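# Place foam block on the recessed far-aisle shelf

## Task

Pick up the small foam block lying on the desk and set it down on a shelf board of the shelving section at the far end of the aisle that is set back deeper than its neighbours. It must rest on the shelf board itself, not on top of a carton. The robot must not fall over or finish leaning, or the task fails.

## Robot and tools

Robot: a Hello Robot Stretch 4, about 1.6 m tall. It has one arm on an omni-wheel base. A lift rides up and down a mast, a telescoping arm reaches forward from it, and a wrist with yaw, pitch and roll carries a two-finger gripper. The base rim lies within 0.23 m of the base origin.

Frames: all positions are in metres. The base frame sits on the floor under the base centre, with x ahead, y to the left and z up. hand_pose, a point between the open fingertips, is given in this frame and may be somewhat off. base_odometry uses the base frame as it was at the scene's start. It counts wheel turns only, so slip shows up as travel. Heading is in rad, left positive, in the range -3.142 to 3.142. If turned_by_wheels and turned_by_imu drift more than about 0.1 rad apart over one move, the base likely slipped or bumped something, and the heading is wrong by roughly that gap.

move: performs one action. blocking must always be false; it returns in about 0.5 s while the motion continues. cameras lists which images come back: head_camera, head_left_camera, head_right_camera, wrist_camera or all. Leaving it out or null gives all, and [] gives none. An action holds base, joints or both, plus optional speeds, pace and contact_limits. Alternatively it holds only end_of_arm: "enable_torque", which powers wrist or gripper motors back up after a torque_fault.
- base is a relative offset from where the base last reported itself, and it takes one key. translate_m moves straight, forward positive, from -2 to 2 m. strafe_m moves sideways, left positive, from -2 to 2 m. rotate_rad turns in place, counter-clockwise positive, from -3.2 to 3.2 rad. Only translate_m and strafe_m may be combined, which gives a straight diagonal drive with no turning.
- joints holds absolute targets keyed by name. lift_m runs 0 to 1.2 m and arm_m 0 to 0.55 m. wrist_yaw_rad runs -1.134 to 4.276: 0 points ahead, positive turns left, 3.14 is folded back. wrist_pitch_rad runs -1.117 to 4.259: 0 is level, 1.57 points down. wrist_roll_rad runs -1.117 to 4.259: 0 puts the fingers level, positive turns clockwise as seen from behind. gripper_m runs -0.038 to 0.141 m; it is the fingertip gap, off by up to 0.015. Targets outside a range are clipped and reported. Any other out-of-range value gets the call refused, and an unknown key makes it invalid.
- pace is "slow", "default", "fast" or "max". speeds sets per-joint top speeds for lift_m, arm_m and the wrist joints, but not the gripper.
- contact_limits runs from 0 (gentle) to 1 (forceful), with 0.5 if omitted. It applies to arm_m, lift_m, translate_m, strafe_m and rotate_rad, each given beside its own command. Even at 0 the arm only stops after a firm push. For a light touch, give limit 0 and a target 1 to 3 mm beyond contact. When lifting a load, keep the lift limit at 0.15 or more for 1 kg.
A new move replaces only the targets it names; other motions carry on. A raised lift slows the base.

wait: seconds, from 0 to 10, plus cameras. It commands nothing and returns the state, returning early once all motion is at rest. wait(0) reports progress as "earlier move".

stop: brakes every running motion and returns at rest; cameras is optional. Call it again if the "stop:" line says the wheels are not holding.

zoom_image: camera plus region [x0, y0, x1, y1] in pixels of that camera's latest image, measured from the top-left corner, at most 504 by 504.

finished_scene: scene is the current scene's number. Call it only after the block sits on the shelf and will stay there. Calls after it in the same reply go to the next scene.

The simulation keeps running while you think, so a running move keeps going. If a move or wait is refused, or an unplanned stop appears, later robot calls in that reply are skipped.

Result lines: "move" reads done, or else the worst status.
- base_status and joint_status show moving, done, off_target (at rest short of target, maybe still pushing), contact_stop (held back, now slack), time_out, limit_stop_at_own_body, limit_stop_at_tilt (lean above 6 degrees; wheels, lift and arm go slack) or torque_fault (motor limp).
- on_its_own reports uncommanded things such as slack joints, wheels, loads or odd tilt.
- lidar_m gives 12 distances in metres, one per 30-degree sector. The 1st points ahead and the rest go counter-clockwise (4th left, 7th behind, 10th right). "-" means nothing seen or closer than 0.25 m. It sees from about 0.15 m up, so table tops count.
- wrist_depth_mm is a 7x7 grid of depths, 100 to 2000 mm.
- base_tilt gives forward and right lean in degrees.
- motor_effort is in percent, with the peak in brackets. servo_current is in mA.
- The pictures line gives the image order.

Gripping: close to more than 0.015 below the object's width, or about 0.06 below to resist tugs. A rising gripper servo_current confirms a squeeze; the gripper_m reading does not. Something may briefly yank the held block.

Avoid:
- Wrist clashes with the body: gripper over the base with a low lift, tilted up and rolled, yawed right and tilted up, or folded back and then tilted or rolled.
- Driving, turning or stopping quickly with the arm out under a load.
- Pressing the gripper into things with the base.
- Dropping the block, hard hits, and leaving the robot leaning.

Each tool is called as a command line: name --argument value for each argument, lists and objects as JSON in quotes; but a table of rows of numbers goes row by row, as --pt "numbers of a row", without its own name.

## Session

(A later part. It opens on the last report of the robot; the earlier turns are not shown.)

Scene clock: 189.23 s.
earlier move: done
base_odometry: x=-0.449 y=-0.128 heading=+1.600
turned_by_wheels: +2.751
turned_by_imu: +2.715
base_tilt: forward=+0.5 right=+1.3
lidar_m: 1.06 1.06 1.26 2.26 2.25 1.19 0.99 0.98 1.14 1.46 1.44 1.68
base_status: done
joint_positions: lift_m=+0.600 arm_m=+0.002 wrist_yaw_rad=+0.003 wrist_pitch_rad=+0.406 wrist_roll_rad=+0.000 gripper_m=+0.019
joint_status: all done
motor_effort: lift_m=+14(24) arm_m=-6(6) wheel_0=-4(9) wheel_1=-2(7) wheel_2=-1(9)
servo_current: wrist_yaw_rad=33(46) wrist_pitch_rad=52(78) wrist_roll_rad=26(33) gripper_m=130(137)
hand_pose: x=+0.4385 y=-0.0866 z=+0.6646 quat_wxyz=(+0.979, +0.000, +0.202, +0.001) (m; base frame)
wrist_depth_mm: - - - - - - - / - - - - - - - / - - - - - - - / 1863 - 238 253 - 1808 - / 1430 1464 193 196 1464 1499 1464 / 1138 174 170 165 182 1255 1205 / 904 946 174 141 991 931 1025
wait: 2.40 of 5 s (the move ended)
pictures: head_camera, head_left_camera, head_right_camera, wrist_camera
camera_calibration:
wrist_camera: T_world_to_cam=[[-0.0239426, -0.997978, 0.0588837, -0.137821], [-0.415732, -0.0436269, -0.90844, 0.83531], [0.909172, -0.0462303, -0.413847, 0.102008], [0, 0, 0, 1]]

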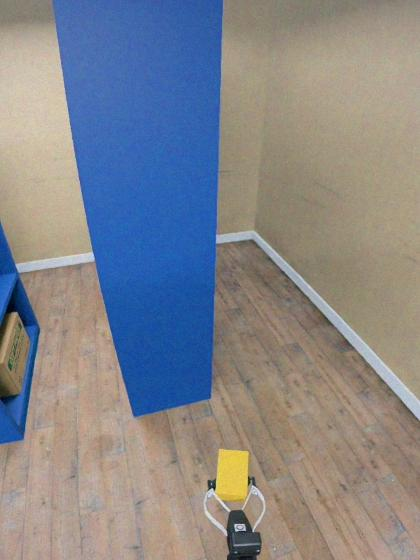

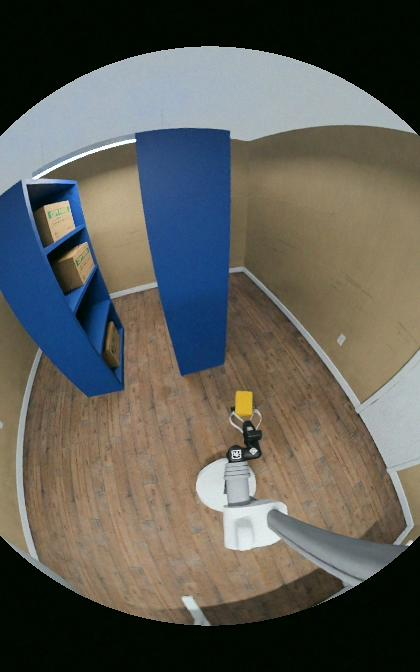

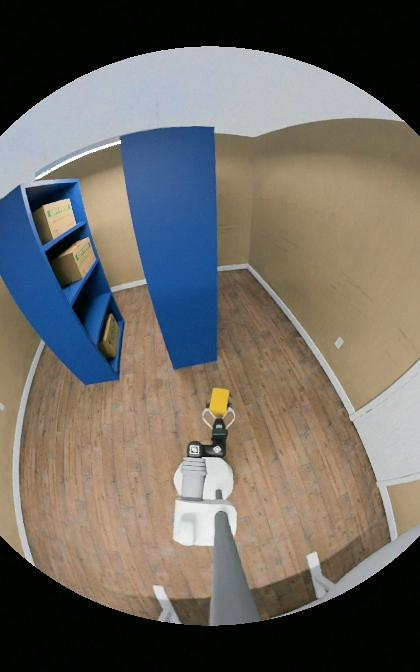

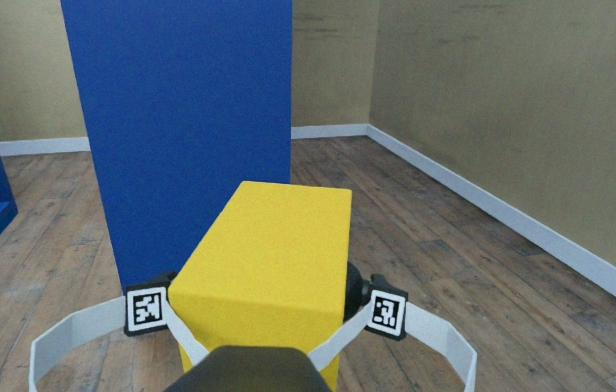

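move --base '{"rotate_rad": 0.27}' --blocking false --cameras '[]'

wait --seconds 2 --cameras '[]'

move --base '{"strafe_m": 0.4}' --blocking false --cameras '[]'

wait --seconds 4

Scene clock: 255.57 s.
move: moving
turned_by_wheels: +0.221
turned_by_imu: +0.217
base_status: rotate_rad moving
motor_effort: lift_m=+14(14) arm_m=-6(6) wheel_0=-3(7) wheel_1=-1(7) wheel_2=-1(7)
pictures: none

Scene clock: 256.17 s.
earlier move: done
turned_by_wheels: +0.049
turned_by_imu: +0.049
base_status: done
motor_effort: lift_m=+14(14) arm_m=-6(6) wheel_0=-1(7) wheel_1=+0(7) wheel_2=+0(7)
wait: 0.60 of 2 s (the move ended)
pictures: none

Scene clock: 256.67 s.
move: moving
turned_by_wheels: +0.000
turned_by_imu: +0.000
base_status: strafe_m moving
motor_effort: lift_m=+14(14) arm_m=-6(6) wheel_0=-8(10) wheel_1=+9(10) wheel_2=+0(1)
pictures: none

Scene clock: 258.90 s.
earlier move: done
base_odometry: x=-0.831 y=-0.246 heading=+1.870
turned_by_wheels: +0.000
turned_by_imu: +0.001
base_tilt: forward=+0.4 right=+1.5
lidar_m: 1.17 1.09 1.92 1.83 1.92 1.03 0.98 1.04 1.44 1.82 1.94 1.12
base_status: done
joint_positions: lift_m=+0.600 arm_m=+0.002 wrist_yaw_rad=+0.003 wrist_pitch_rad=+0.406 wrist_roll_rad=+0.000 gripper_m=+0.019
motor_effort: lift_m=+15(15) arm_m=-6(6) wheel_0=-1(11) wheel_1=-1(10) wheel_2=+0(2)
servo_current: wrist_yaw_rad=33(46) wrist_pitch_rad=46(65) wrist_roll_rad=33(33) gripper_m=130(137)
hand_pose: x=+0.4385 y=-0.0866 z=+0.6646 quat_wxyz=(+0.979, +0.000, +0.202, +0.001) (m; base frame)
wrist_depth_mm: - - - - 1308 - - / - - - - 1182 - - / - - - - 1576 - - / - 1229 1308 254 1255 - - / - - 194 196 - - 1537 / 1042 171 170 165 182 - 1205 / 917 960 174 141 991 917 1025
wait: 2.23 of 4 s (the move ended)
pictures: head_camera, head_left_camera, head_right_camera, wrist_camera
camera_calibration:
wrist_camera: T_world_to_cam=[[-0.0240363, -0.997975, 0.0588836, -0.137803], [-0.415736, -0.0435877, -0.90844, 0.835279], [0.909168, -0.0463156, -0.413847, 0.102005], [0, 0, 0, 1]]

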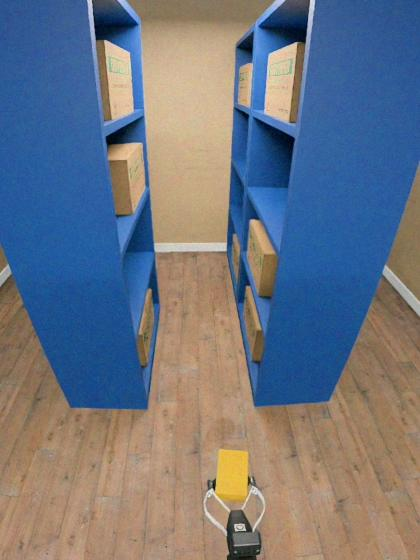

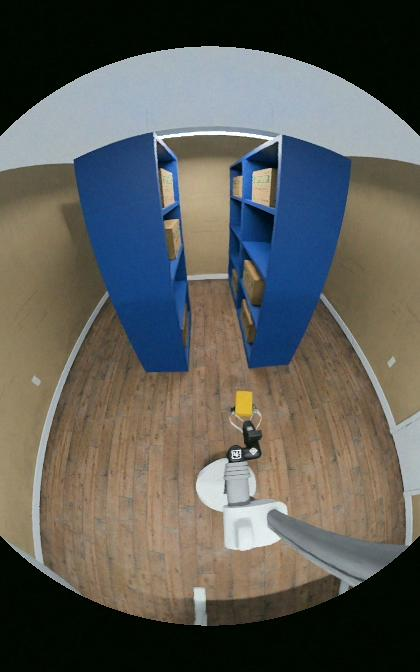

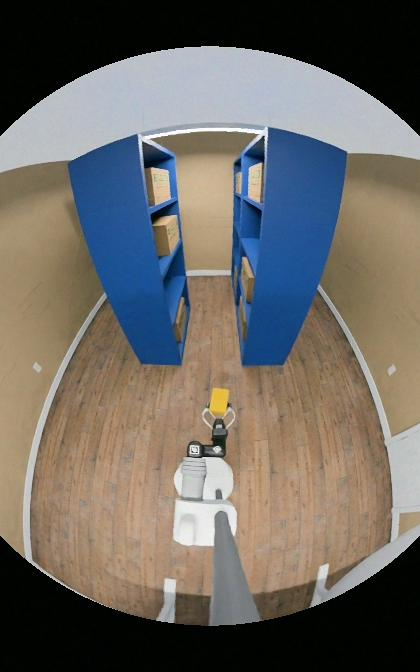

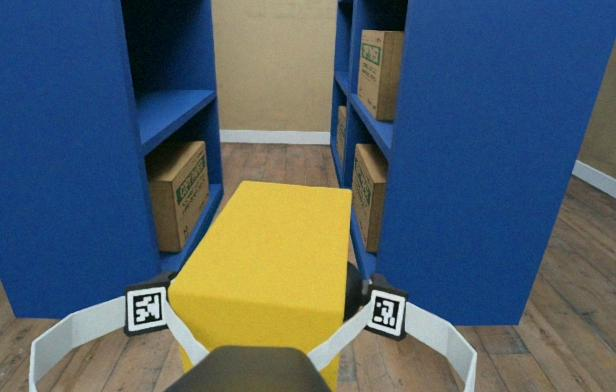

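zoom_image --camera "head_camera" --region '[90, 200, 300, 410]'

zoom_image --camera "head_camera" --region '[80, 0, 330, 250]'

Scaled by 2.400 from the camera's 420x560 image, which has a finer 1200x1600 frame.

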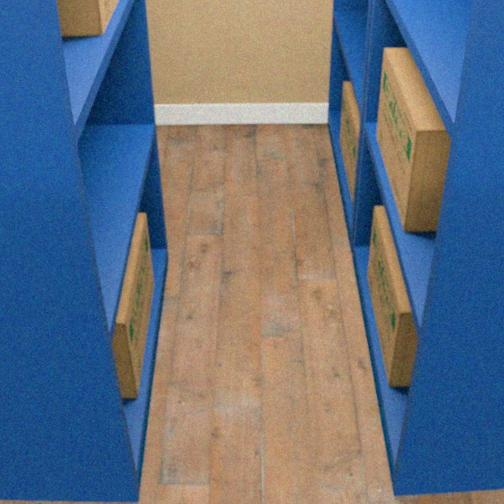

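Scaled by 2.016 from the camera's 420x560 image, which has a finer 1200x1600 frame.

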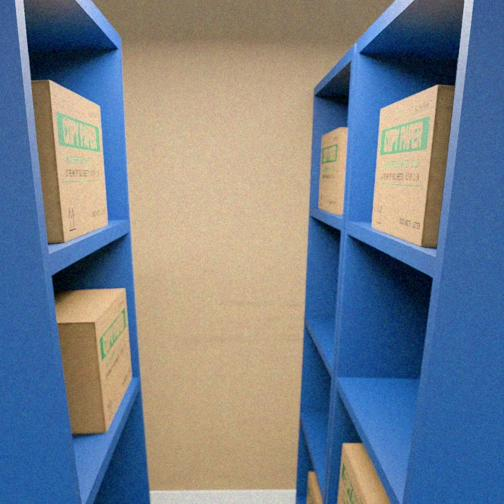

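move --base '{"rotate_rad": 0.024}' --blocking false --cameras '[]'

wait --seconds 1 --cameras '[]'

move --base '{"translate_m": 1.0}' --blocking false --cameras '[]'

wait --seconds 5

Scene clock: 309.57 s.
move: moving
turned_by_wheels: +0.024
turned_by_imu: +0.023
base_status: rotate_rad moving
motor_effort: lift_m=+14(14) arm_m=-6(6) wheel_0=-4(5) wheel_1=+1(6) wheel_2=-1(5)
pictures: none

Scene clock: 309.90 s.
earlier move: done
turned_by_wheels: +0.000
turned_by_imu: +0.000
base_status: done
motor_effort: lift_m=+14(14) arm_m=-6(6) wheel_0=-2(5) wheel_1=+1(6) wheel_2=-1(5)
wait: 0.33 of 1 s (the move ended)
pictures: none

Scene clock: 310.40 s.
move: moving
turned_by_wheels: +0.000
turned_by_imu: +0.000
base_status: translate_m moving
motor_effort: lift_m=+14(15) arm_m=-6(6) wheel_0=+6(6) wheel_1=+4(7) wheel_2=-8(9)
pictures: none

Scene clock: 314.73 s.
earlier move: done
base_odometry: x=-1.148 y=+0.702 heading=+1.894
turned_by_wheels: +0.000
turned_by_imu: -0.002
base_tilt: forward=+0.2 right=+1.3
lidar_m: 1.04 0.36 0.26 0.35 1.93 2.65 2.05 2.10 1.92 0.33 0.31 0.44
base_status: done
joint_positions: lift_m=+0.600 arm_m=+0.002 wrist_yaw_rad=+0.003 wrist_pitch_rad=+0.406 wrist_roll_rad=+0.000 gripper_m=+0.019
motor_effort: lift_m=+15(15) arm_m=-6(6) wheel_0=+1(7) wheel_1=+0(7) wheel_2=+1(10)
servo_current: wrist_yaw_rad=46(52) wrist_pitch_rad=52(65) wrist_roll_rad=20(33) gripper_m=124(137)
hand_pose: x=+0.4385 y=-0.0866 z=+0.6646 quat_wxyz=(+0.979, +0.000, +0.202, +0.001) (m; base frame)
wrist_depth_mm: - - - - 1537 544 - / - - - - 1618 508 373 / - - - - 1464 539 373 / - - 268 241 1078 535 370 / - 1430 195 196 991 466 368 / 640 172 169 165 182 654 366 / 549 904 174 141 - 525 345
wait: 4.33 of 5 s (the move ended)
pictures: head_camera, head_left_camera, head_right_camera, wrist_camera
camera_calibration:
wrist_camera: T_world_to_cam=[[-0.0240536, -0.997975, 0.0588839, -0.1378], [-0.415737, -0.0435807, -0.90844, 0.835265], [0.909167, -0.0463315, -0.413847, 0.10201], [0, 0, 0, 1]]

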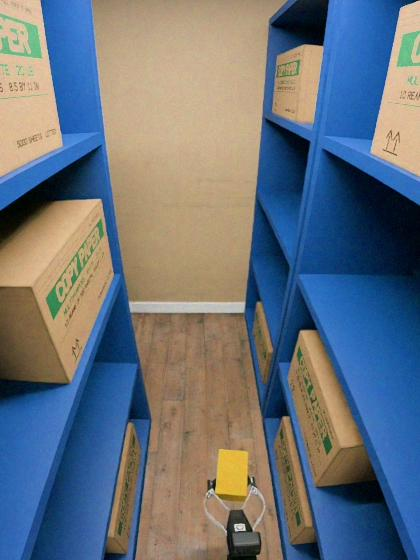

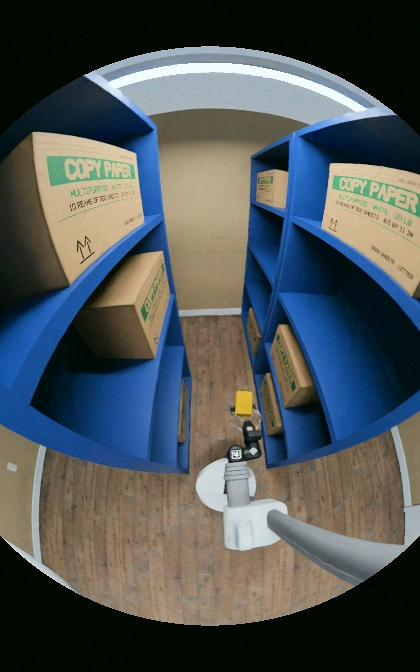

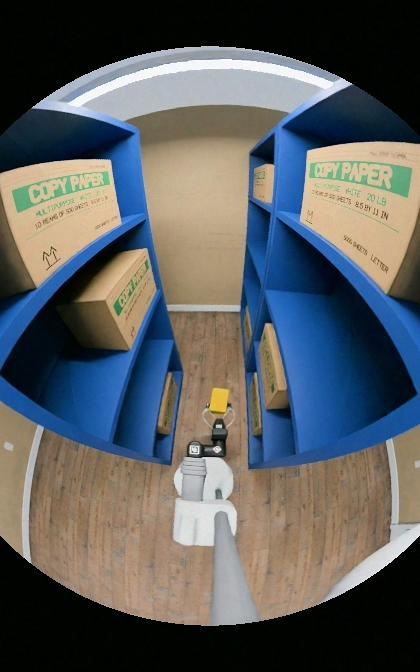

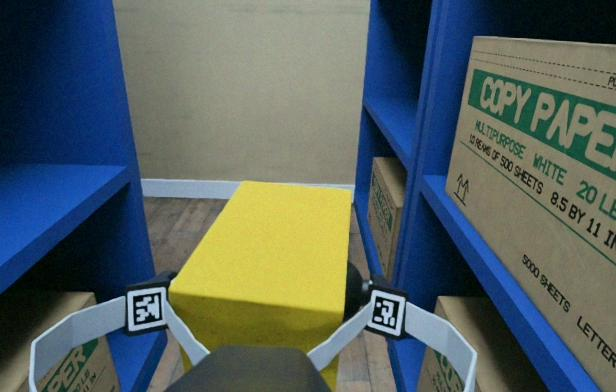

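zoom_image --camera "head_camera" --region '[220, 200, 400, 560]'

zoom_image --camera "head_left_camera" --region '[230, 110, 420, 480]'

Scaled by 1.400 from the camera's 420x560 image, which has a finer 1200x1600 frame.

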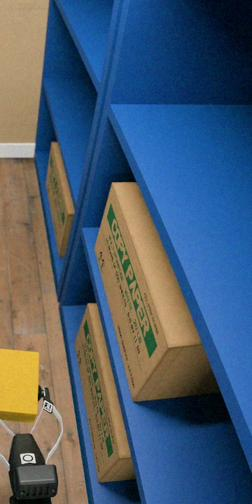

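Scaled by 1.362 from the camera's 420x672 image, which has a finer 600x960 frame.

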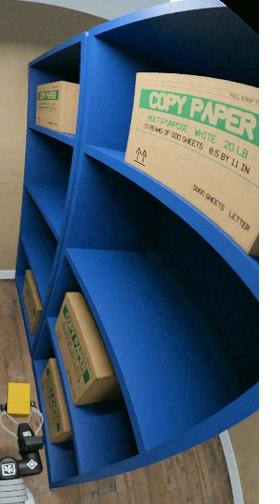

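move --base '{"translate_m": 0.8, "strafe_m": 0.015}' --blocking false --cameras '[]'

wait --seconds 5

Scene clock: 329.10 s.
move: moving
turned_by_wheels: +0.000
turned_by_imu: -0.001
base_status: translate_m moving; strafe_m moving
motor_effort: lift_m=+14(15) arm_m=-6(6) wheel_0=+6(6) wheel_1=+5(8) wheel_2=-8(10)
pictures: none

Scene clock: 332.77 s.
earlier move: done
base_odometry: x=-1.417 y=+1.456 heading=+1.894
turned_by_wheels: +0.000
turned_by_imu: -0.001
base_tilt: forward=+0.4 right=+1.4
lidar_m: 1.12 0.98 0.25 0.25 0.25 0.35 3.70 0.48 0.33 0.30 0.33 0.49
base_status: done
joint_positions: lift_m=+0.600 arm_m=+0.002 wrist_yaw_rad=+0.003 wrist_pitch_rad=+0.406 wrist_roll_rad=+0.000 gripper_m=+0.019
motor_effort: lift_m=+14(15) arm_m=-6(6) wheel_0=+2(7) wheel_1=+2(8) wheel_2=+1(10)
servo_current: wrist_yaw_rad=33(46) wrist_pitch_rad=39(72) wrist_roll_rad=26(33) gripper_m=117(137)
hand_pose: x=+0.4385 y=-0.0866 z=+0.6646 quat_wxyz=(+0.979, +0.000, +0.202, +0.001) (m; base frame)
wrist_depth_mm: - - - - - - - / - - - - - - - / - - - - - - - / - - 237 240 946 - - / 1078 - 193 196 - 504 484 / 1078 172 169 165 182 654 404 / 917 960 174 141 960 549 379
wait: 3.67 of 5 s (the move ended)
pictures: head_camera, head_left_camera, head_right_camera, wrist_camera
camera_calibration:
wrist_camera: T_world_to_cam=[[-0.0240534, -0.997975, 0.0588838, -0.1378], [-0.415737, -0.0435808, -0.90844, 0.835265], [0.909167, -0.0463312, -0.413847, 0.10201], [0, 0, 0, 1]]

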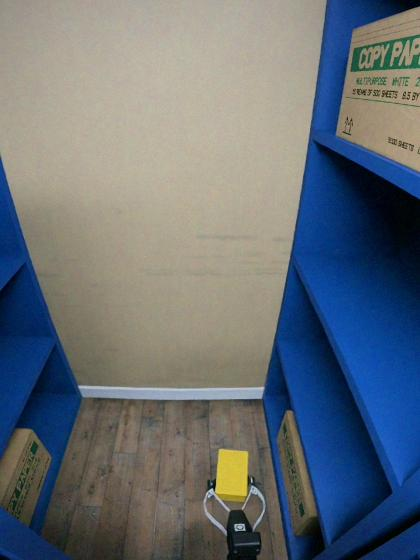

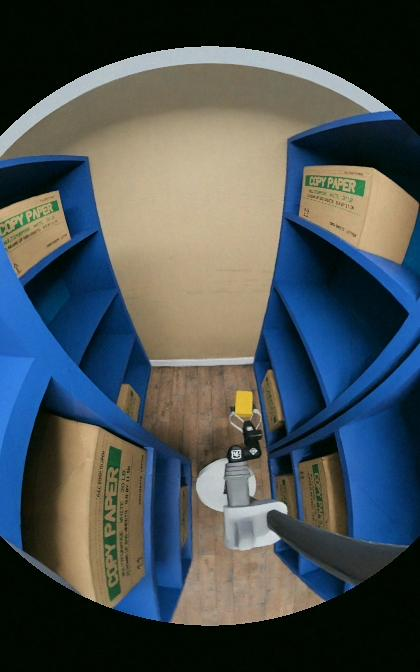

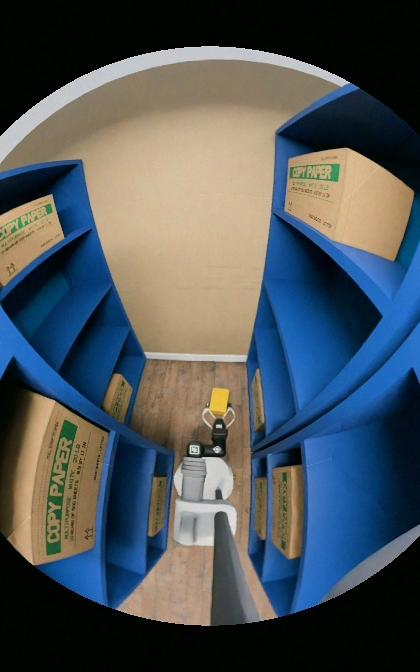

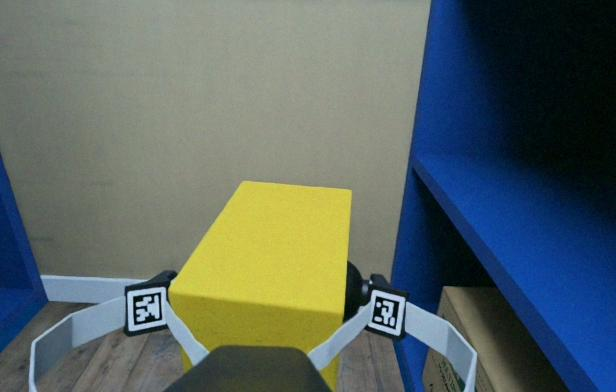

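zoom_image --camera "head_left_camera" --region '[0, 140, 200, 440]'

zoom_image --camera "head_right_camera" --region '[0, 140, 200, 440]'

zoom_image --camera "head_camera" --region '[0, 160, 200, 560]'

Scaled by 1.680 from the camera's 420x672 image, which has a finer 600x960 frame.

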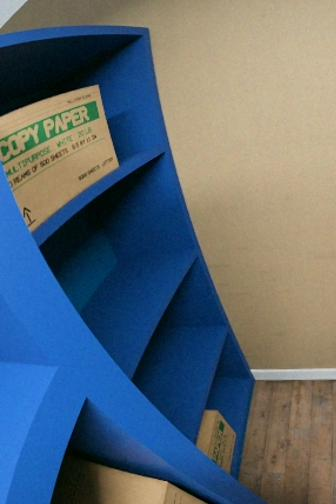

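Scaled by 1.680 from the camera's 420x672 image, which has a finer 600x960 frame.

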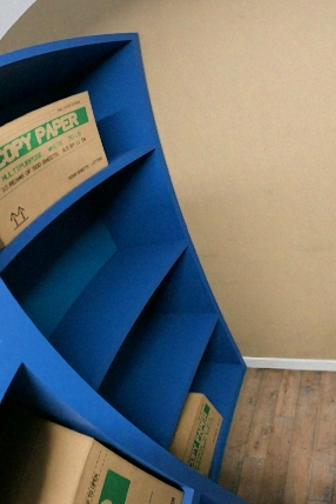

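Scaled by 1.260 from the camera's 420x560 image, which has a finer 1200x1600 frame.

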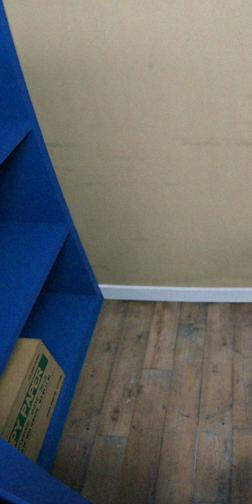

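move --base '{"translate_m": 0.4}' --blocking false --cameras '[]'

wait --seconds 3 --cameras '[]'

move --joints '{"wrist_yaw_rad": 1.8}' --blocking false --cameras '[]'

wait --seconds 2

Scene clock: 384.87 s.
move: moving
turned_by_wheels: +0.000
turned_by_imu: +0.000
base_status: translate_m moving
motor_effort: lift_m=+15(15) arm_m=-6(6) wheel_0=+6(7) wheel_1=+5(7) wheel_2=-9(9)
pictures: none

Scene clock: 387.17 s.
earlier move: done
turned_by_wheels: +0.000
turned_by_imu: -0.001
base_status: done
motor_effort: lift_m=+14(15) arm_m=-6(6) wheel_0=+2(8) wheel_1=+2(7) wheel_2=+1(10)
wait: 2.30 of 3 s (the move ended)
pictures: none

Scene clock: 387.67 s.
move: moving
turned_by_wheels: +0.000
turned_by_imu: +0.000
joint_status: wrist_yaw_rad moving
motor_effort: lift_m=+15(15) arm_m=-6(6) wheel_0=+2(3) wheel_1=+2(2) wheel_2=+1(1)
pictures: none

Scene clock: 388.97 s.
earlier move: done
base_odometry: x=-1.544 y=+1.835 heading=+1.895
turned_by_wheels: +0.000
turned_by_imu: +0.000
base_tilt: forward=+0.4 right=+1.5
lidar_m: 0.72 0.76 0.71 0.67 0.29 0.35 1.02 0.48 0.34 0.32 0.32 0.47
joint_positions: lift_m=+0.600 arm_m=+0.002 wrist_yaw_rad=+1.797 wrist_pitch_rad=+0.406 wrist_roll_rad=+0.000 gripper_m=+0.019
joint_status: all done
motor_effort: lift_m=+15(15) arm_m=-6(6) wheel_0=+2(3) wheel_1=+2(2) wheel_2=+1(1)
servo_current: wrist_yaw_rad=33(117) wrist_pitch_rad=52(65) wrist_roll_rad=26(39) gripper_m=130(130)
hand_pose: x=+0.1992 y=+0.2777 z=+0.6646 quat_wxyz=(+0.610, -0.158, +0.126, +0.766) (m; base frame)
wrist_depth_mm: 459 - - - - - - / 466 668 - - - - - / 473 - - - - - 946 / 480 - 723 254 715 683 691 / 473 - 193 196 891 - 615 / 477 171 170 165 181 - - / 469 - 147 141 - - -
wait: 1.30 of 2 s (the move ended)
pictures: head_camera, head_left_camera, head_right_camera, wrist_camera
camera_calibration:
wrist_camera: T_world_to_cam=[[0.97862, 0.197066, 0.058883, -0.3116], [0.134366, -0.395811, -0.908449, 0.739915], [-0.155718, 0.896939, -0.413827, 0.286587], [0, 0, 0, 1]]

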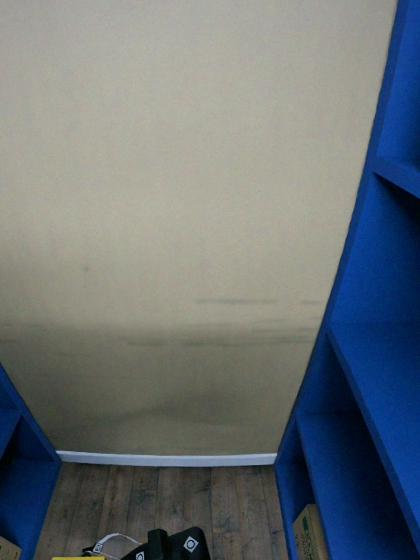

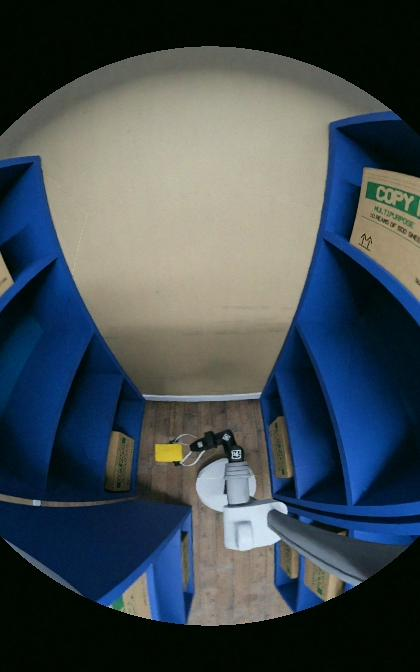

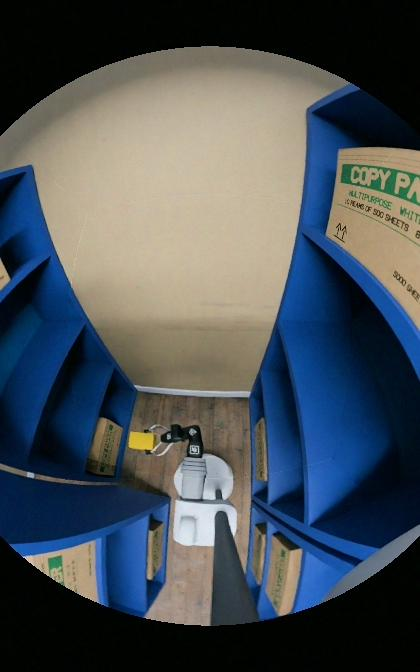

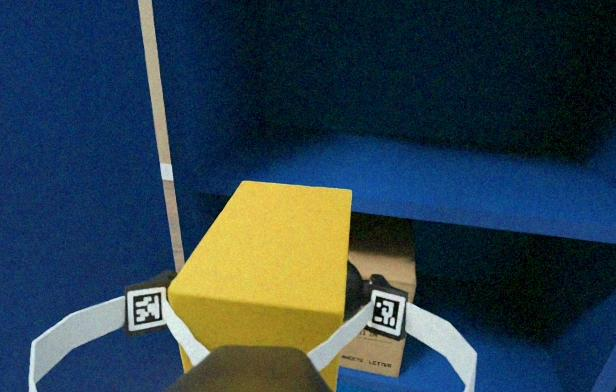

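move --base '{"translate_m": 0.27}' --blocking false --cameras '[]'

wait --seconds 3 --cameras '["head_left_camera"]'

move --base '{"rotate_rad": 1.57}' --joints '{"wrist_yaw_rad": 0.0}' --blocking false --cameras '[]'

wait --seconds 3

Scene clock: 400.13 s.
move: moving
turned_by_wheels: +0.000
turned_by_imu: -0.001
base_status: translate_m moving
motor_effort: lift_m=+15(15) arm_m=-6(6) wheel_0=+7(7) wheel_1=+5(7) wheel_2=-8(9)
pictures: none

Scene clock: 402.00 s.
earlier move: done
turned_by_wheels: +0.000
turned_by_imu: -0.001
base_status: done
motor_effort: lift_m=+14(15) arm_m=-6(6) wheel_0=+2(7) wheel_1=+1(7) wheel_2=+0(10)
wait: 1.87 of 3 s (the move ended)
pictures: head_left_camera

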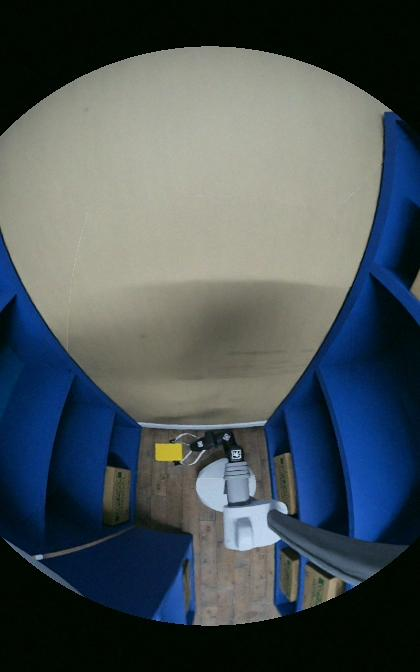

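Scene clock: 402.50 s.
move: moving
turned_by_wheels: +0.261
turned_by_imu: +0.257
base_status: rotate_rad moving
joint_status: wrist_yaw_rad moving
motor_effort: lift_m=+14(15) arm_m=-6(6) wheel_0=-8(8) wheel_1=-5(6) wheel_2=-6(8)
pictures: none

Scene clock: 404.10 s.
earlier move: done
base_odometry: x=-1.630 y=+2.091 heading=-2.819
turned_by_wheels: +1.309
turned_by_imu: +1.292
base_tilt: forward=+0.3 right=+1.4
lidar_m: 0.68 0.63 0.49 0.98 0.49 0.35 0.33 0.36 0.46 0.45 0.49 0.66
base_status: done
joint_positions: lift_m=+0.600 arm_m=+0.002 wrist_yaw_rad=+0.003 wrist_pitch_rad=+0.406 wrist_roll_rad=+0.000 gripper_m=+0.019
joint_status: all done
motor_effort: lift_m=+15(15) arm_m=-6(6) wheel_0=-3(8) wheel_1=-2(8) wheel_2=-1(9)
servo_current: wrist_yaw_rad=33(117) wrist_pitch_rad=52(59) wrist_roll_rad=33(39) gripper_m=124(130)
hand_pose: x=+0.4385 y=-0.0865 z=+0.6646 quat_wxyz=(+0.979, +0.000, +0.202, +0.002) (m; base frame)
wrist_depth_mm: - - - - - 831 488 / - - - - - - 488 / - - - - - - 492 / 621 640 640 254 676 640 512 / 535 732 195 196 544 554 549 / 634 173 170 165 182 - - / 668 676 174 141 - 151 -
wait: 1.60 of 3 s (the move ended)
pictures: head_camera, head_left_camera, head_right_camera, wrist_camera
camera_calibration:
wrist_camera: T_world_to_cam=[[-0.0235037, -0.997988, 0.0588832, -0.137894], [-0.415693, -0.0438102, -0.908449, 0.835253], [0.909201, -0.0458292, -0.413827, 0.10199], [0, 0, 0, 1]]

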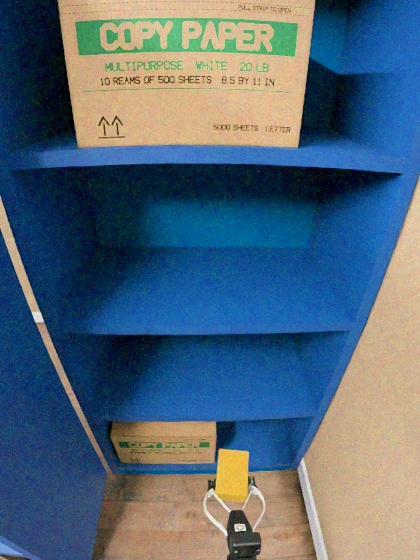

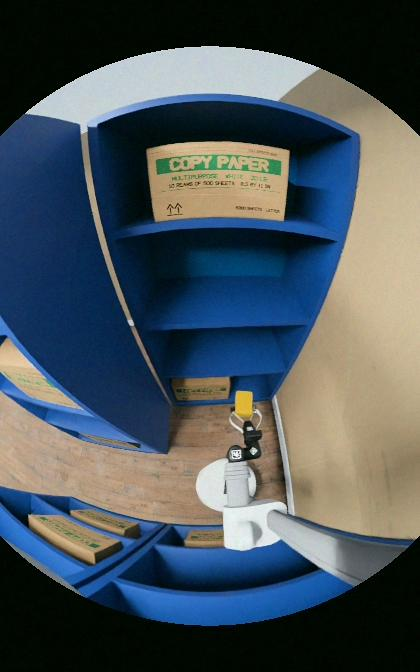

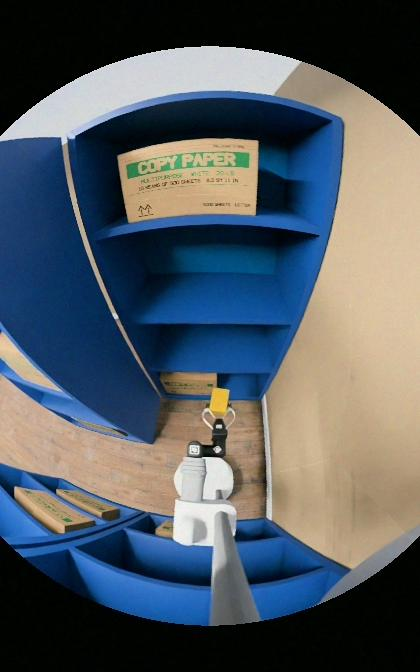

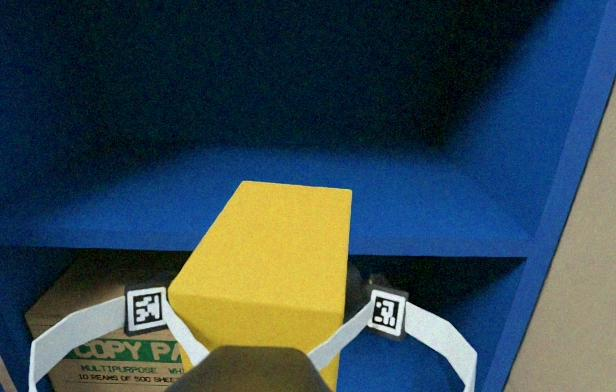

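zoom_image --camera "head_camera" --region '[60, 220, 360, 480]'

move --joints '{"lift_m": 1.02, "wrist_pitch_rad": 0.45}' --blocking false --cameras '[]'

wait --seconds 3

Scaled by 1.680 from the camera's 420x560 image, which has a finer 1200x1600 frame.

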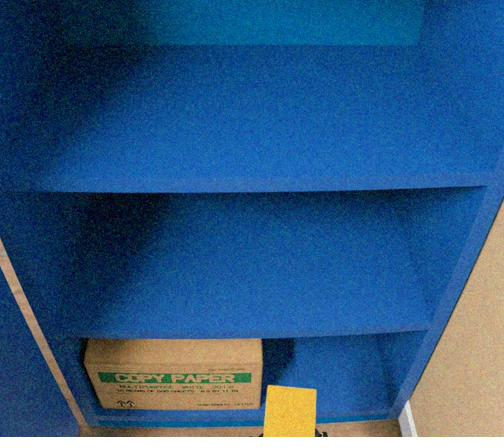

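Scene clock: 413.80 s.
move: moving
turned_by_wheels: +0.000
turned_by_imu: -0.001
joint_status: lift_m moving; wrist_pitch_rad moving
motor_effort: lift_m=+25(29) arm_m=-6(6) wheel_0=-3(3) wheel_1=-1(2) wheel_2=-1(1)
pictures: none

Scene clock: 415.97 s.
earlier move: done
base_odometry: x=-1.630 y=+2.091 heading=-2.819
turned_by_wheels: +0.000
turned_by_imu: +0.000
base_tilt: forward=+0.3 right=+1.4
lidar_m: 0.68 0.61 0.50 0.96 0.48 0.36 0.32 0.35 0.47 0.45 0.49 0.69
joint_positions: lift_m=+1.020 arm_m=+0.002 wrist_yaw_rad=+0.003 wrist_pitch_rad=+0.450 wrist_roll_rad=+0.000 gripper_m=+0.019
joint_status: all done
motor_effort: lift_m=+24(29) arm_m=-6(6) wheel_0=-3(3) wheel_1=-1(2) wheel_2=-1(1)
servo_current: wrist_yaw_rad=33(46) wrist_pitch_rad=46(65) wrist_roll_rad=33(33) gripper_m=124(137)
hand_pose: x=+0.4333 y=-0.0865 z=+1.0724 quat_wxyz=(+0.975, +0.000, +0.223, +0.002) (m; base frame)
wrist_depth_mm: - - - - - - 469 / - - - - - - 469 / - - - - - - 492 / - - 237 240 - - 530 / - - 193 196 - - 569 / - 169 170 165 182 - - / 759 759 175 141 778 647 -
wait: 2.17 of 3 s (the move ended)
pictures: head_camera, head_left_camera, head_right_camera, wrist_camera
camera_calibration:
wrist_camera: T_world_to_cam=[[-0.0209175, -0.997979, 0.0600002, -0.164365], [-0.454808, -0.0439458, -0.889505, 1.20018], [0.890344, -0.0458948, -0.45297, 0.325629], [0, 0, 0, 1]]

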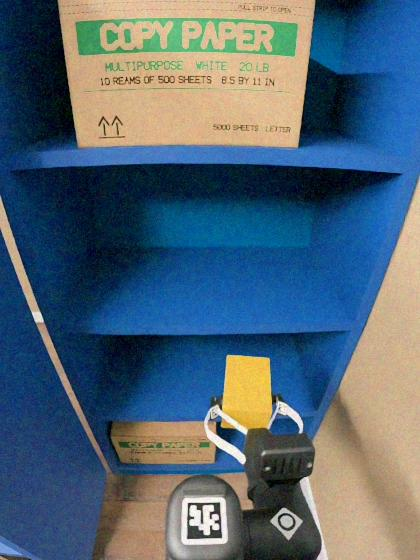

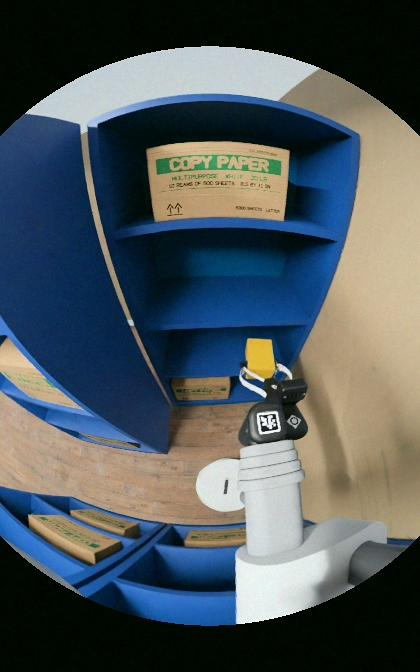

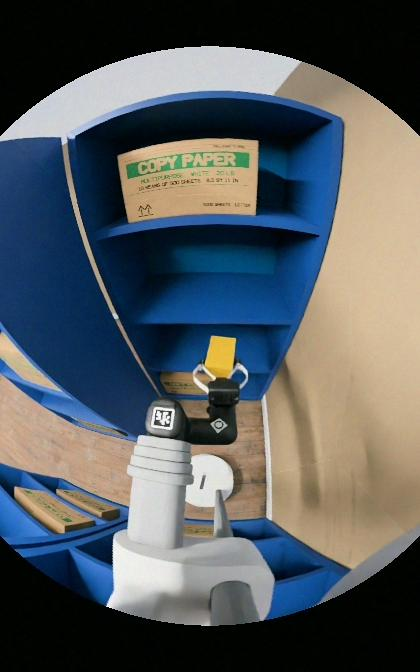

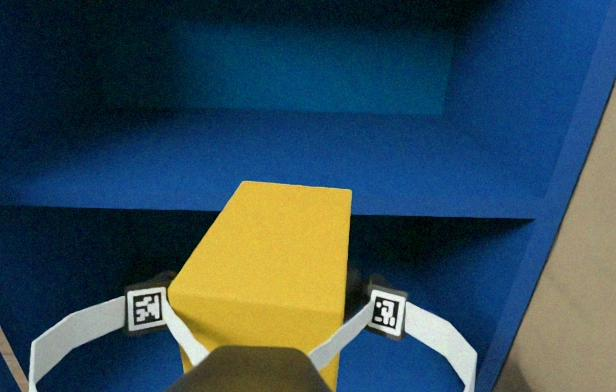

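move --base '{"translate_m": 0.2}' --contact_limits '{"translate_m": 0.3}' --blocking false --cameras '[]'

wait --seconds 3 --cameras '[]'

move --joints '{"arm_m": 0.2, "wrist_pitch_rad": 0.456}' --speeds '{"arm_m": 0.2}' --contact_limits '{"arm_m": 0.1}' --blocking false --cameras '[]'

wait --seconds 3

Scene clock: 448.40 s.
move: moving
turned_by_wheels: +0.000
turned_by_imu: -0.001
base_status: translate_m moving
motor_effort: lift_m=+24(24) arm_m=-6(6) wheel_0=+6(7) wheel_1=+5(8) wheel_2=-10(10)
contact_limits: translate_m 0.3
pictures: none

Scene clock: 450.33 s.
earlier move: done
turned_by_wheels: +0.000
turned_by_imu: -0.001
base_status: done
motor_effort: lift_m=+24(24) arm_m=-6(6) wheel_0=+2(7) wheel_1=+1(8) wheel_2=-1(11)
contact_limits: translate_m 0.3
wait: 1.93 of 3 s (the move ended)
pictures: none

Scene clock: 450.83 s.
move: moving
turned_by_wheels: +0.000
turned_by_imu: +0.000
joint_status: arm_m moving; wrist_pitch_rad moving
motor_effort: lift_m=+24(24) arm_m=+8(8) wheel_0=+2(2) wheel_1=+1(2) wheel_2=-1(1)
contact_limits: arm_m 0.1; translate_m 0.3
pictures: none

Scene clock: 452.10 s.
earlier move: done
base_odometry: x=-1.820 y=+2.027 heading=-2.818
turned_by_wheels: +0.000
turned_by_imu: +0.000
base_tilt: forward=+0.4 right=+1.3
lidar_m: 0.46 0.49 0.44 0.40 0.79 0.56 0.54 0.56 0.47 0.44 0.47 0.49
joint_positions: lift_m=+1.020 arm_m=+0.200 wrist_yaw_rad=+0.003 wrist_pitch_rad=+0.456 wrist_roll_rad=+0.000 gripper_m=+0.019
joint_status: all done
motor_effort: lift_m=+24(24) arm_m=+6(10) wheel_0=+2(2) wheel_1=+1(2) wheel_2=-1(1)
servo_current: wrist_yaw_rad=39(46) wrist_pitch_rad=52(52) wrist_roll_rad=33(33) gripper_m=124(137)
contact_limits: arm_m 0.1; translate_m 0.3
hand_pose: x=+0.6299 y=-0.0866 z=+1.0708 quat_wxyz=(+0.974, +0.000, +0.226, +0.002) (m; base frame)
wrist_depth_mm: 477 477 477 473 473 473 466 / 508 504 504 508 508 500 492 / 539 544 544 549 544 544 492 / 449 455 266 240 564 554 466 / 370 375 195 196 392 394 399 / 303 174 169 165 183 320 334 / 247 259 175 141 268 259 277
wait: 1.27 of 3 s (the move ended)
pictures: head_camera, head_left_camera, head_right_camera, wrist_camera
camera_calibration:
wrist_camera: T_world_to_cam=[[-0.0208642, -0.997972, 0.0601451, -0.160431], [-0.46014, -0.043823, -0.886764, 1.28863], [0.887601, -0.0461768, -0.458292, 0.157325], [0, 0, 0, 1]]

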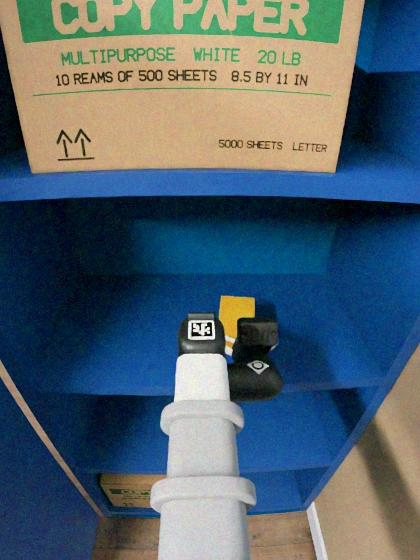

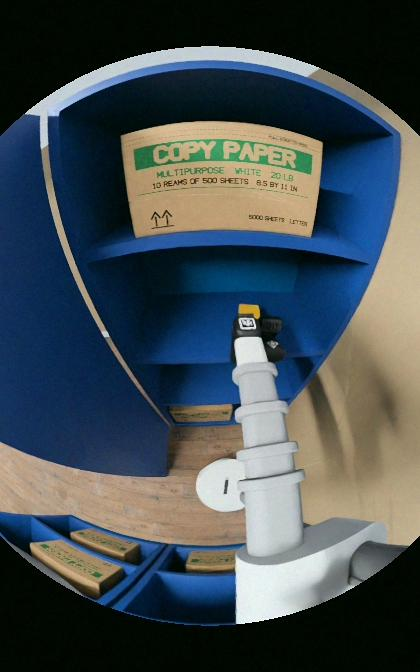

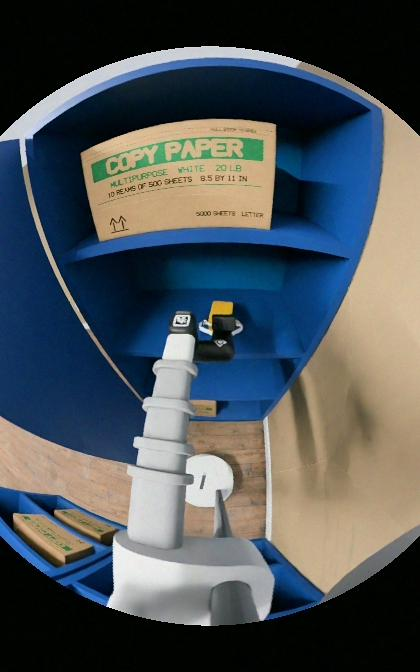

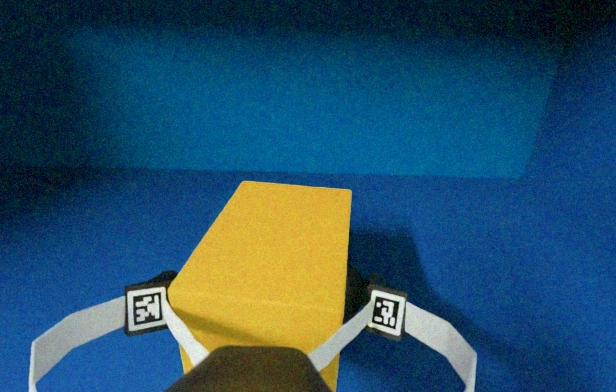

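move --joints '{"arm_m": 0.26}' --speeds '{"arm_m": 0.2}' --contact_limits '{"arm_m": 0.1}' --blocking false --cameras '[]'

wait --seconds 2 --cameras '[]'

move --joints '{"lift_m": 0.99}' --speeds '{"lift_m": 0.05}' --contact_limits '{"lift_m": 0.1}' --blocking false --cameras '[]'

wait --seconds 2 --cameras '["wrist_camera", "head_camera", "head_right_camera"]'

Scene clock: 480.17 s.
move: moving
turned_by_wheels: +0.000
turned_by_imu: -0.001
joint_status: arm_m moving
motor_effort: lift_m=+24(24) arm_m=+6(10) wheel_0=+2(2) wheel_1=+2(2) wheel_2=-1(1)
contact_limits: arm_m 0.1; translate_m 0.3
pictures: none

Scene clock: 480.80 s.
earlier move: done
turned_by_wheels: +0.000
turned_by_imu: +0.000
joint_status: all done
motor_effort: lift_m=+24(24) arm_m=+6(10) wheel_0=+2(2) wheel_1=+2(2) wheel_2=-1(1)
contact_limits: arm_m 0.1; translate_m 0.3
wait: 0.63 of 2 s (the move ended)
pictures: none

Scene clock: 481.30 s.
move: moving
turned_by_wheels: +0.000
turned_by_imu: +0.000
joint_status: lift_m moving
motor_effort: lift_m=+13(22) arm_m=+6(6) wheel_0=+2(2) wheel_1=+2(2) wheel_2=-1(1)
contact_limits: arm_m 0.1; lift_m 0.1; translate_m 0.3
pictures: none

Scene clock: 481.83 s.
earlier move: done
base_odometry: x=-1.820 y=+2.027 heading=-2.818
turned_by_wheels: +0.000
turned_by_imu: +0.000
base_tilt: forward=+0.4 right=+1.4
lidar_m: 0.46 0.51 0.45 0.43 0.78 0.56 0.53 0.56 0.48 0.46 0.48 0.50
joint_positions: lift_m=+0.990 arm_m=+0.260 wrist_yaw_rad=+0.003 wrist_pitch_rad=+0.456 wrist_roll_rad=+0.000 gripper_m=+0.019
joint_status: all done
motor_effort: lift_m=+14(22) arm_m=+6(7) wheel_0=+2(2) wheel_1=+1(2) wheel_2=-1(1)
servo_current: wrist_yaw_rad=33(39) wrist_pitch_rad=46(52) wrist_roll_rad=26(33) gripper_m=130(130)
contact_limits: arm_m 0.1; lift_m 0.1; translate_m 0.3
hand_pose: x=+0.6899 y=-0.0866 z=+1.0417 quat_wxyz=(+0.974, +0.000, +0.226, +0.002) (m; base frame)
wrist_depth_mm: 418 415 418 418 418 418 424 / 442 445 449 445 449 445 442 / 480 477 480 480 484 480 469 / 413 402 382 241 418 421 439 / 324 327 195 196 340 343 347 / 265 174 170 165 183 279 279 / 216 226 174 141 232 225 241
wait: 0.53 of 2 s (the move ended)
pictures: head_camera, head_right_camera, wrist_camera
camera_calibration:
wrist_camera: T_world_to_cam=[[-0.020867, -0.997971, 0.0601461, -0.157425], [-0.460171, -0.0438209, -0.886748, 1.29037], [0.887585, -0.0461812, -0.458323, 0.0907489], [0, 0, 0, 1]]

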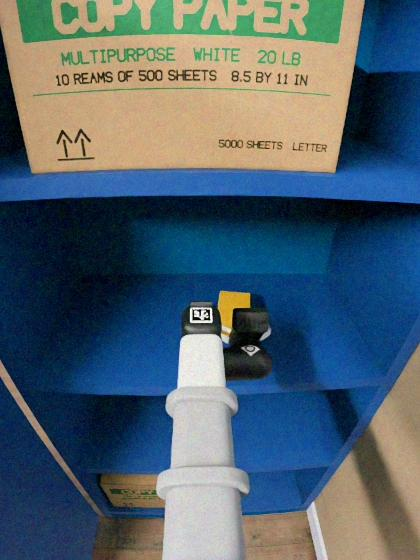

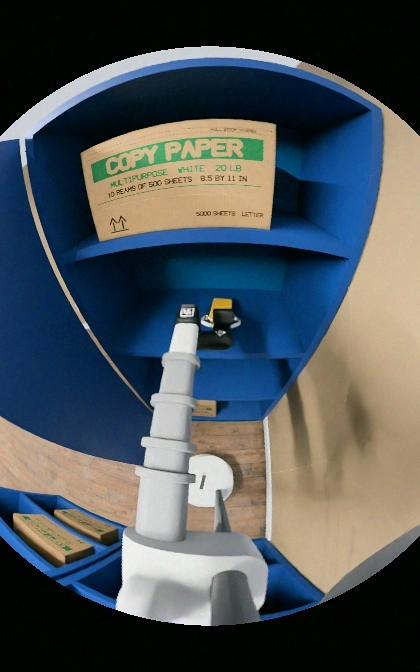

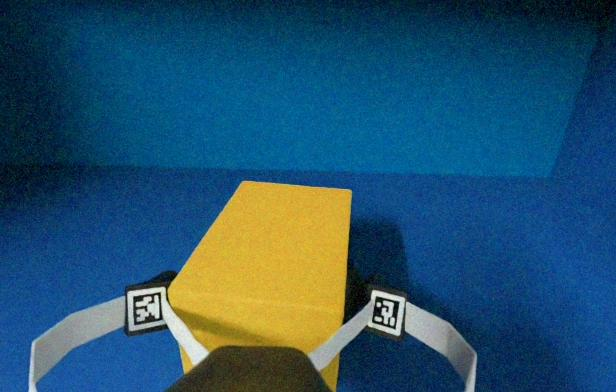

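move --joints '{"lift_m": 0.981}' --speeds '{"lift_m": 0.03}' --contact_limits '{"lift_m": 0.1}' --blocking false --cameras '[]'

wait --seconds 1 --cameras '["wrist_camera"]'

move --joints '{"lift_m": 0.976}' --speeds '{"lift_m": 0.03}' --contact_limits '{"lift_m": 0.1}' --blocking false --cameras '[]'

wait --seconds 1 --cameras '["wrist_camera"]'

Scene clock: 498.03 s.
move: moving
turned_by_wheels: +0.000
turned_by_imu: -0.001
joint_status: lift_m moving
motor_effort: lift_m=+15(15) arm_m=+6(7) wheel_0=+2(2) wheel_1=+1(2) wheel_2=-1(1)
contact_limits: arm_m 0.1; lift_m 0.1; translate_m 0.3
pictures: none

Scene clock: 498.23 s.
earlier move: done
turned_by_wheels: +0.000
turned_by_imu: +0.000
joint_status: all done
motor_effort: lift_m=+14(15) arm_m=+6(7) wheel_0=+2(2) wheel_1=+1(2) wheel_2=-1(1)
contact_limits: arm_m 0.1; lift_m 0.1; translate_m 0.3
wait: 0.20 of 1 s (the move ended)
pictures: wrist_camera
camera_calibration:
wrist_camera: T_world_to_cam=[[-0.0208661, -0.997971, 0.0601463, -0.156884], [-0.460183, -0.043821, -0.886742, 1.28238], [0.887579, -0.0461811, -0.458335, 0.0866387], [0, 0, 0, 1]]

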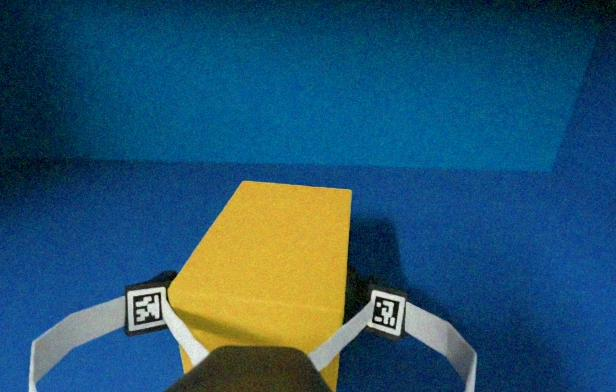

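Scene clock: 498.73 s.
move: moving
turned_by_wheels: +0.000
turned_by_imu: +0.000
joint_status: lift_m moving
motor_effort: lift_m=+15(15) arm_m=+6(7) wheel_0=+2(2) wheel_1=+1(2) wheel_2=-1(1)
contact_limits: arm_m 0.1; lift_m 0.1; translate_m 0.3
pictures: none

Scene clock: 498.80 s.
earlier move: done
base_odometry: x=-1.820 y=+2.027 heading=-2.818
turned_by_wheels: +0.000
turned_by_imu: +0.000
base_tilt: forward=+0.3 right=+1.3
lidar_m: 0.47 0.50 0.44 0.42 0.79 0.56 0.53 0.54 0.48 0.45 0.46 0.50
joint_positions: lift_m=+0.976 arm_m=+0.260 wrist_yaw_rad=+0.003 wrist_pitch_rad=+0.456 wrist_roll_rad=+0.000 gripper_m=+0.019
joint_status: all done
motor_effort: lift_m=+14(15) arm_m=+6(7) wheel_0=+2(2) wheel_1=+2(2) wheel_2=-1(1)
servo_current: wrist_yaw_rad=33(46) wrist_pitch_rad=52(52) wrist_roll_rad=20(33) gripper_m=130(137)
contact_limits: arm_m 0.1; lift_m 0.1; translate_m 0.3
hand_pose: x=+0.6899 y=-0.0866 z=+1.0277 quat_wxyz=(+0.974, +0.000, +0.226, +0.002) (m; base frame)
wrist_depth_mm: 418 415 415 418 415 415 421 / 442 442 442 449 445 445 442 / 473 480 480 480 484 480 466 / 387 392 397 254 410 415 421 / 300 303 194 196 315 319 320 / 245 174 170 165 183 260 260 / 202 211 174 141 216 210 224
wait: 0.07 of 1 s (the move ended)
pictures: wrist_camera
camera_calibration:
wrist_camera: T_world_to_cam=[[-0.0208662, -0.997971, 0.0601462, -0.156583], [-0.460183, -0.0438208, -0.886742, 1.27795], [0.887579, -0.0461812, -0.458335, 0.0843467], [0, 0, 0, 1]]

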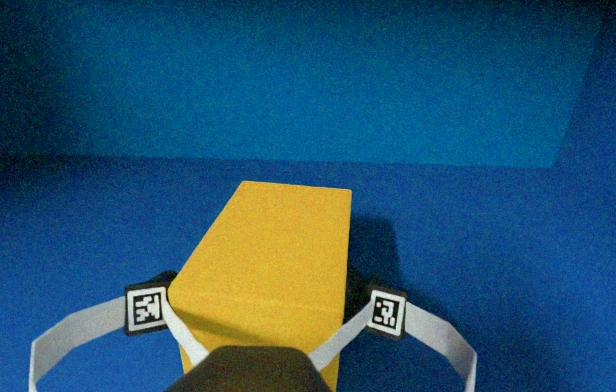

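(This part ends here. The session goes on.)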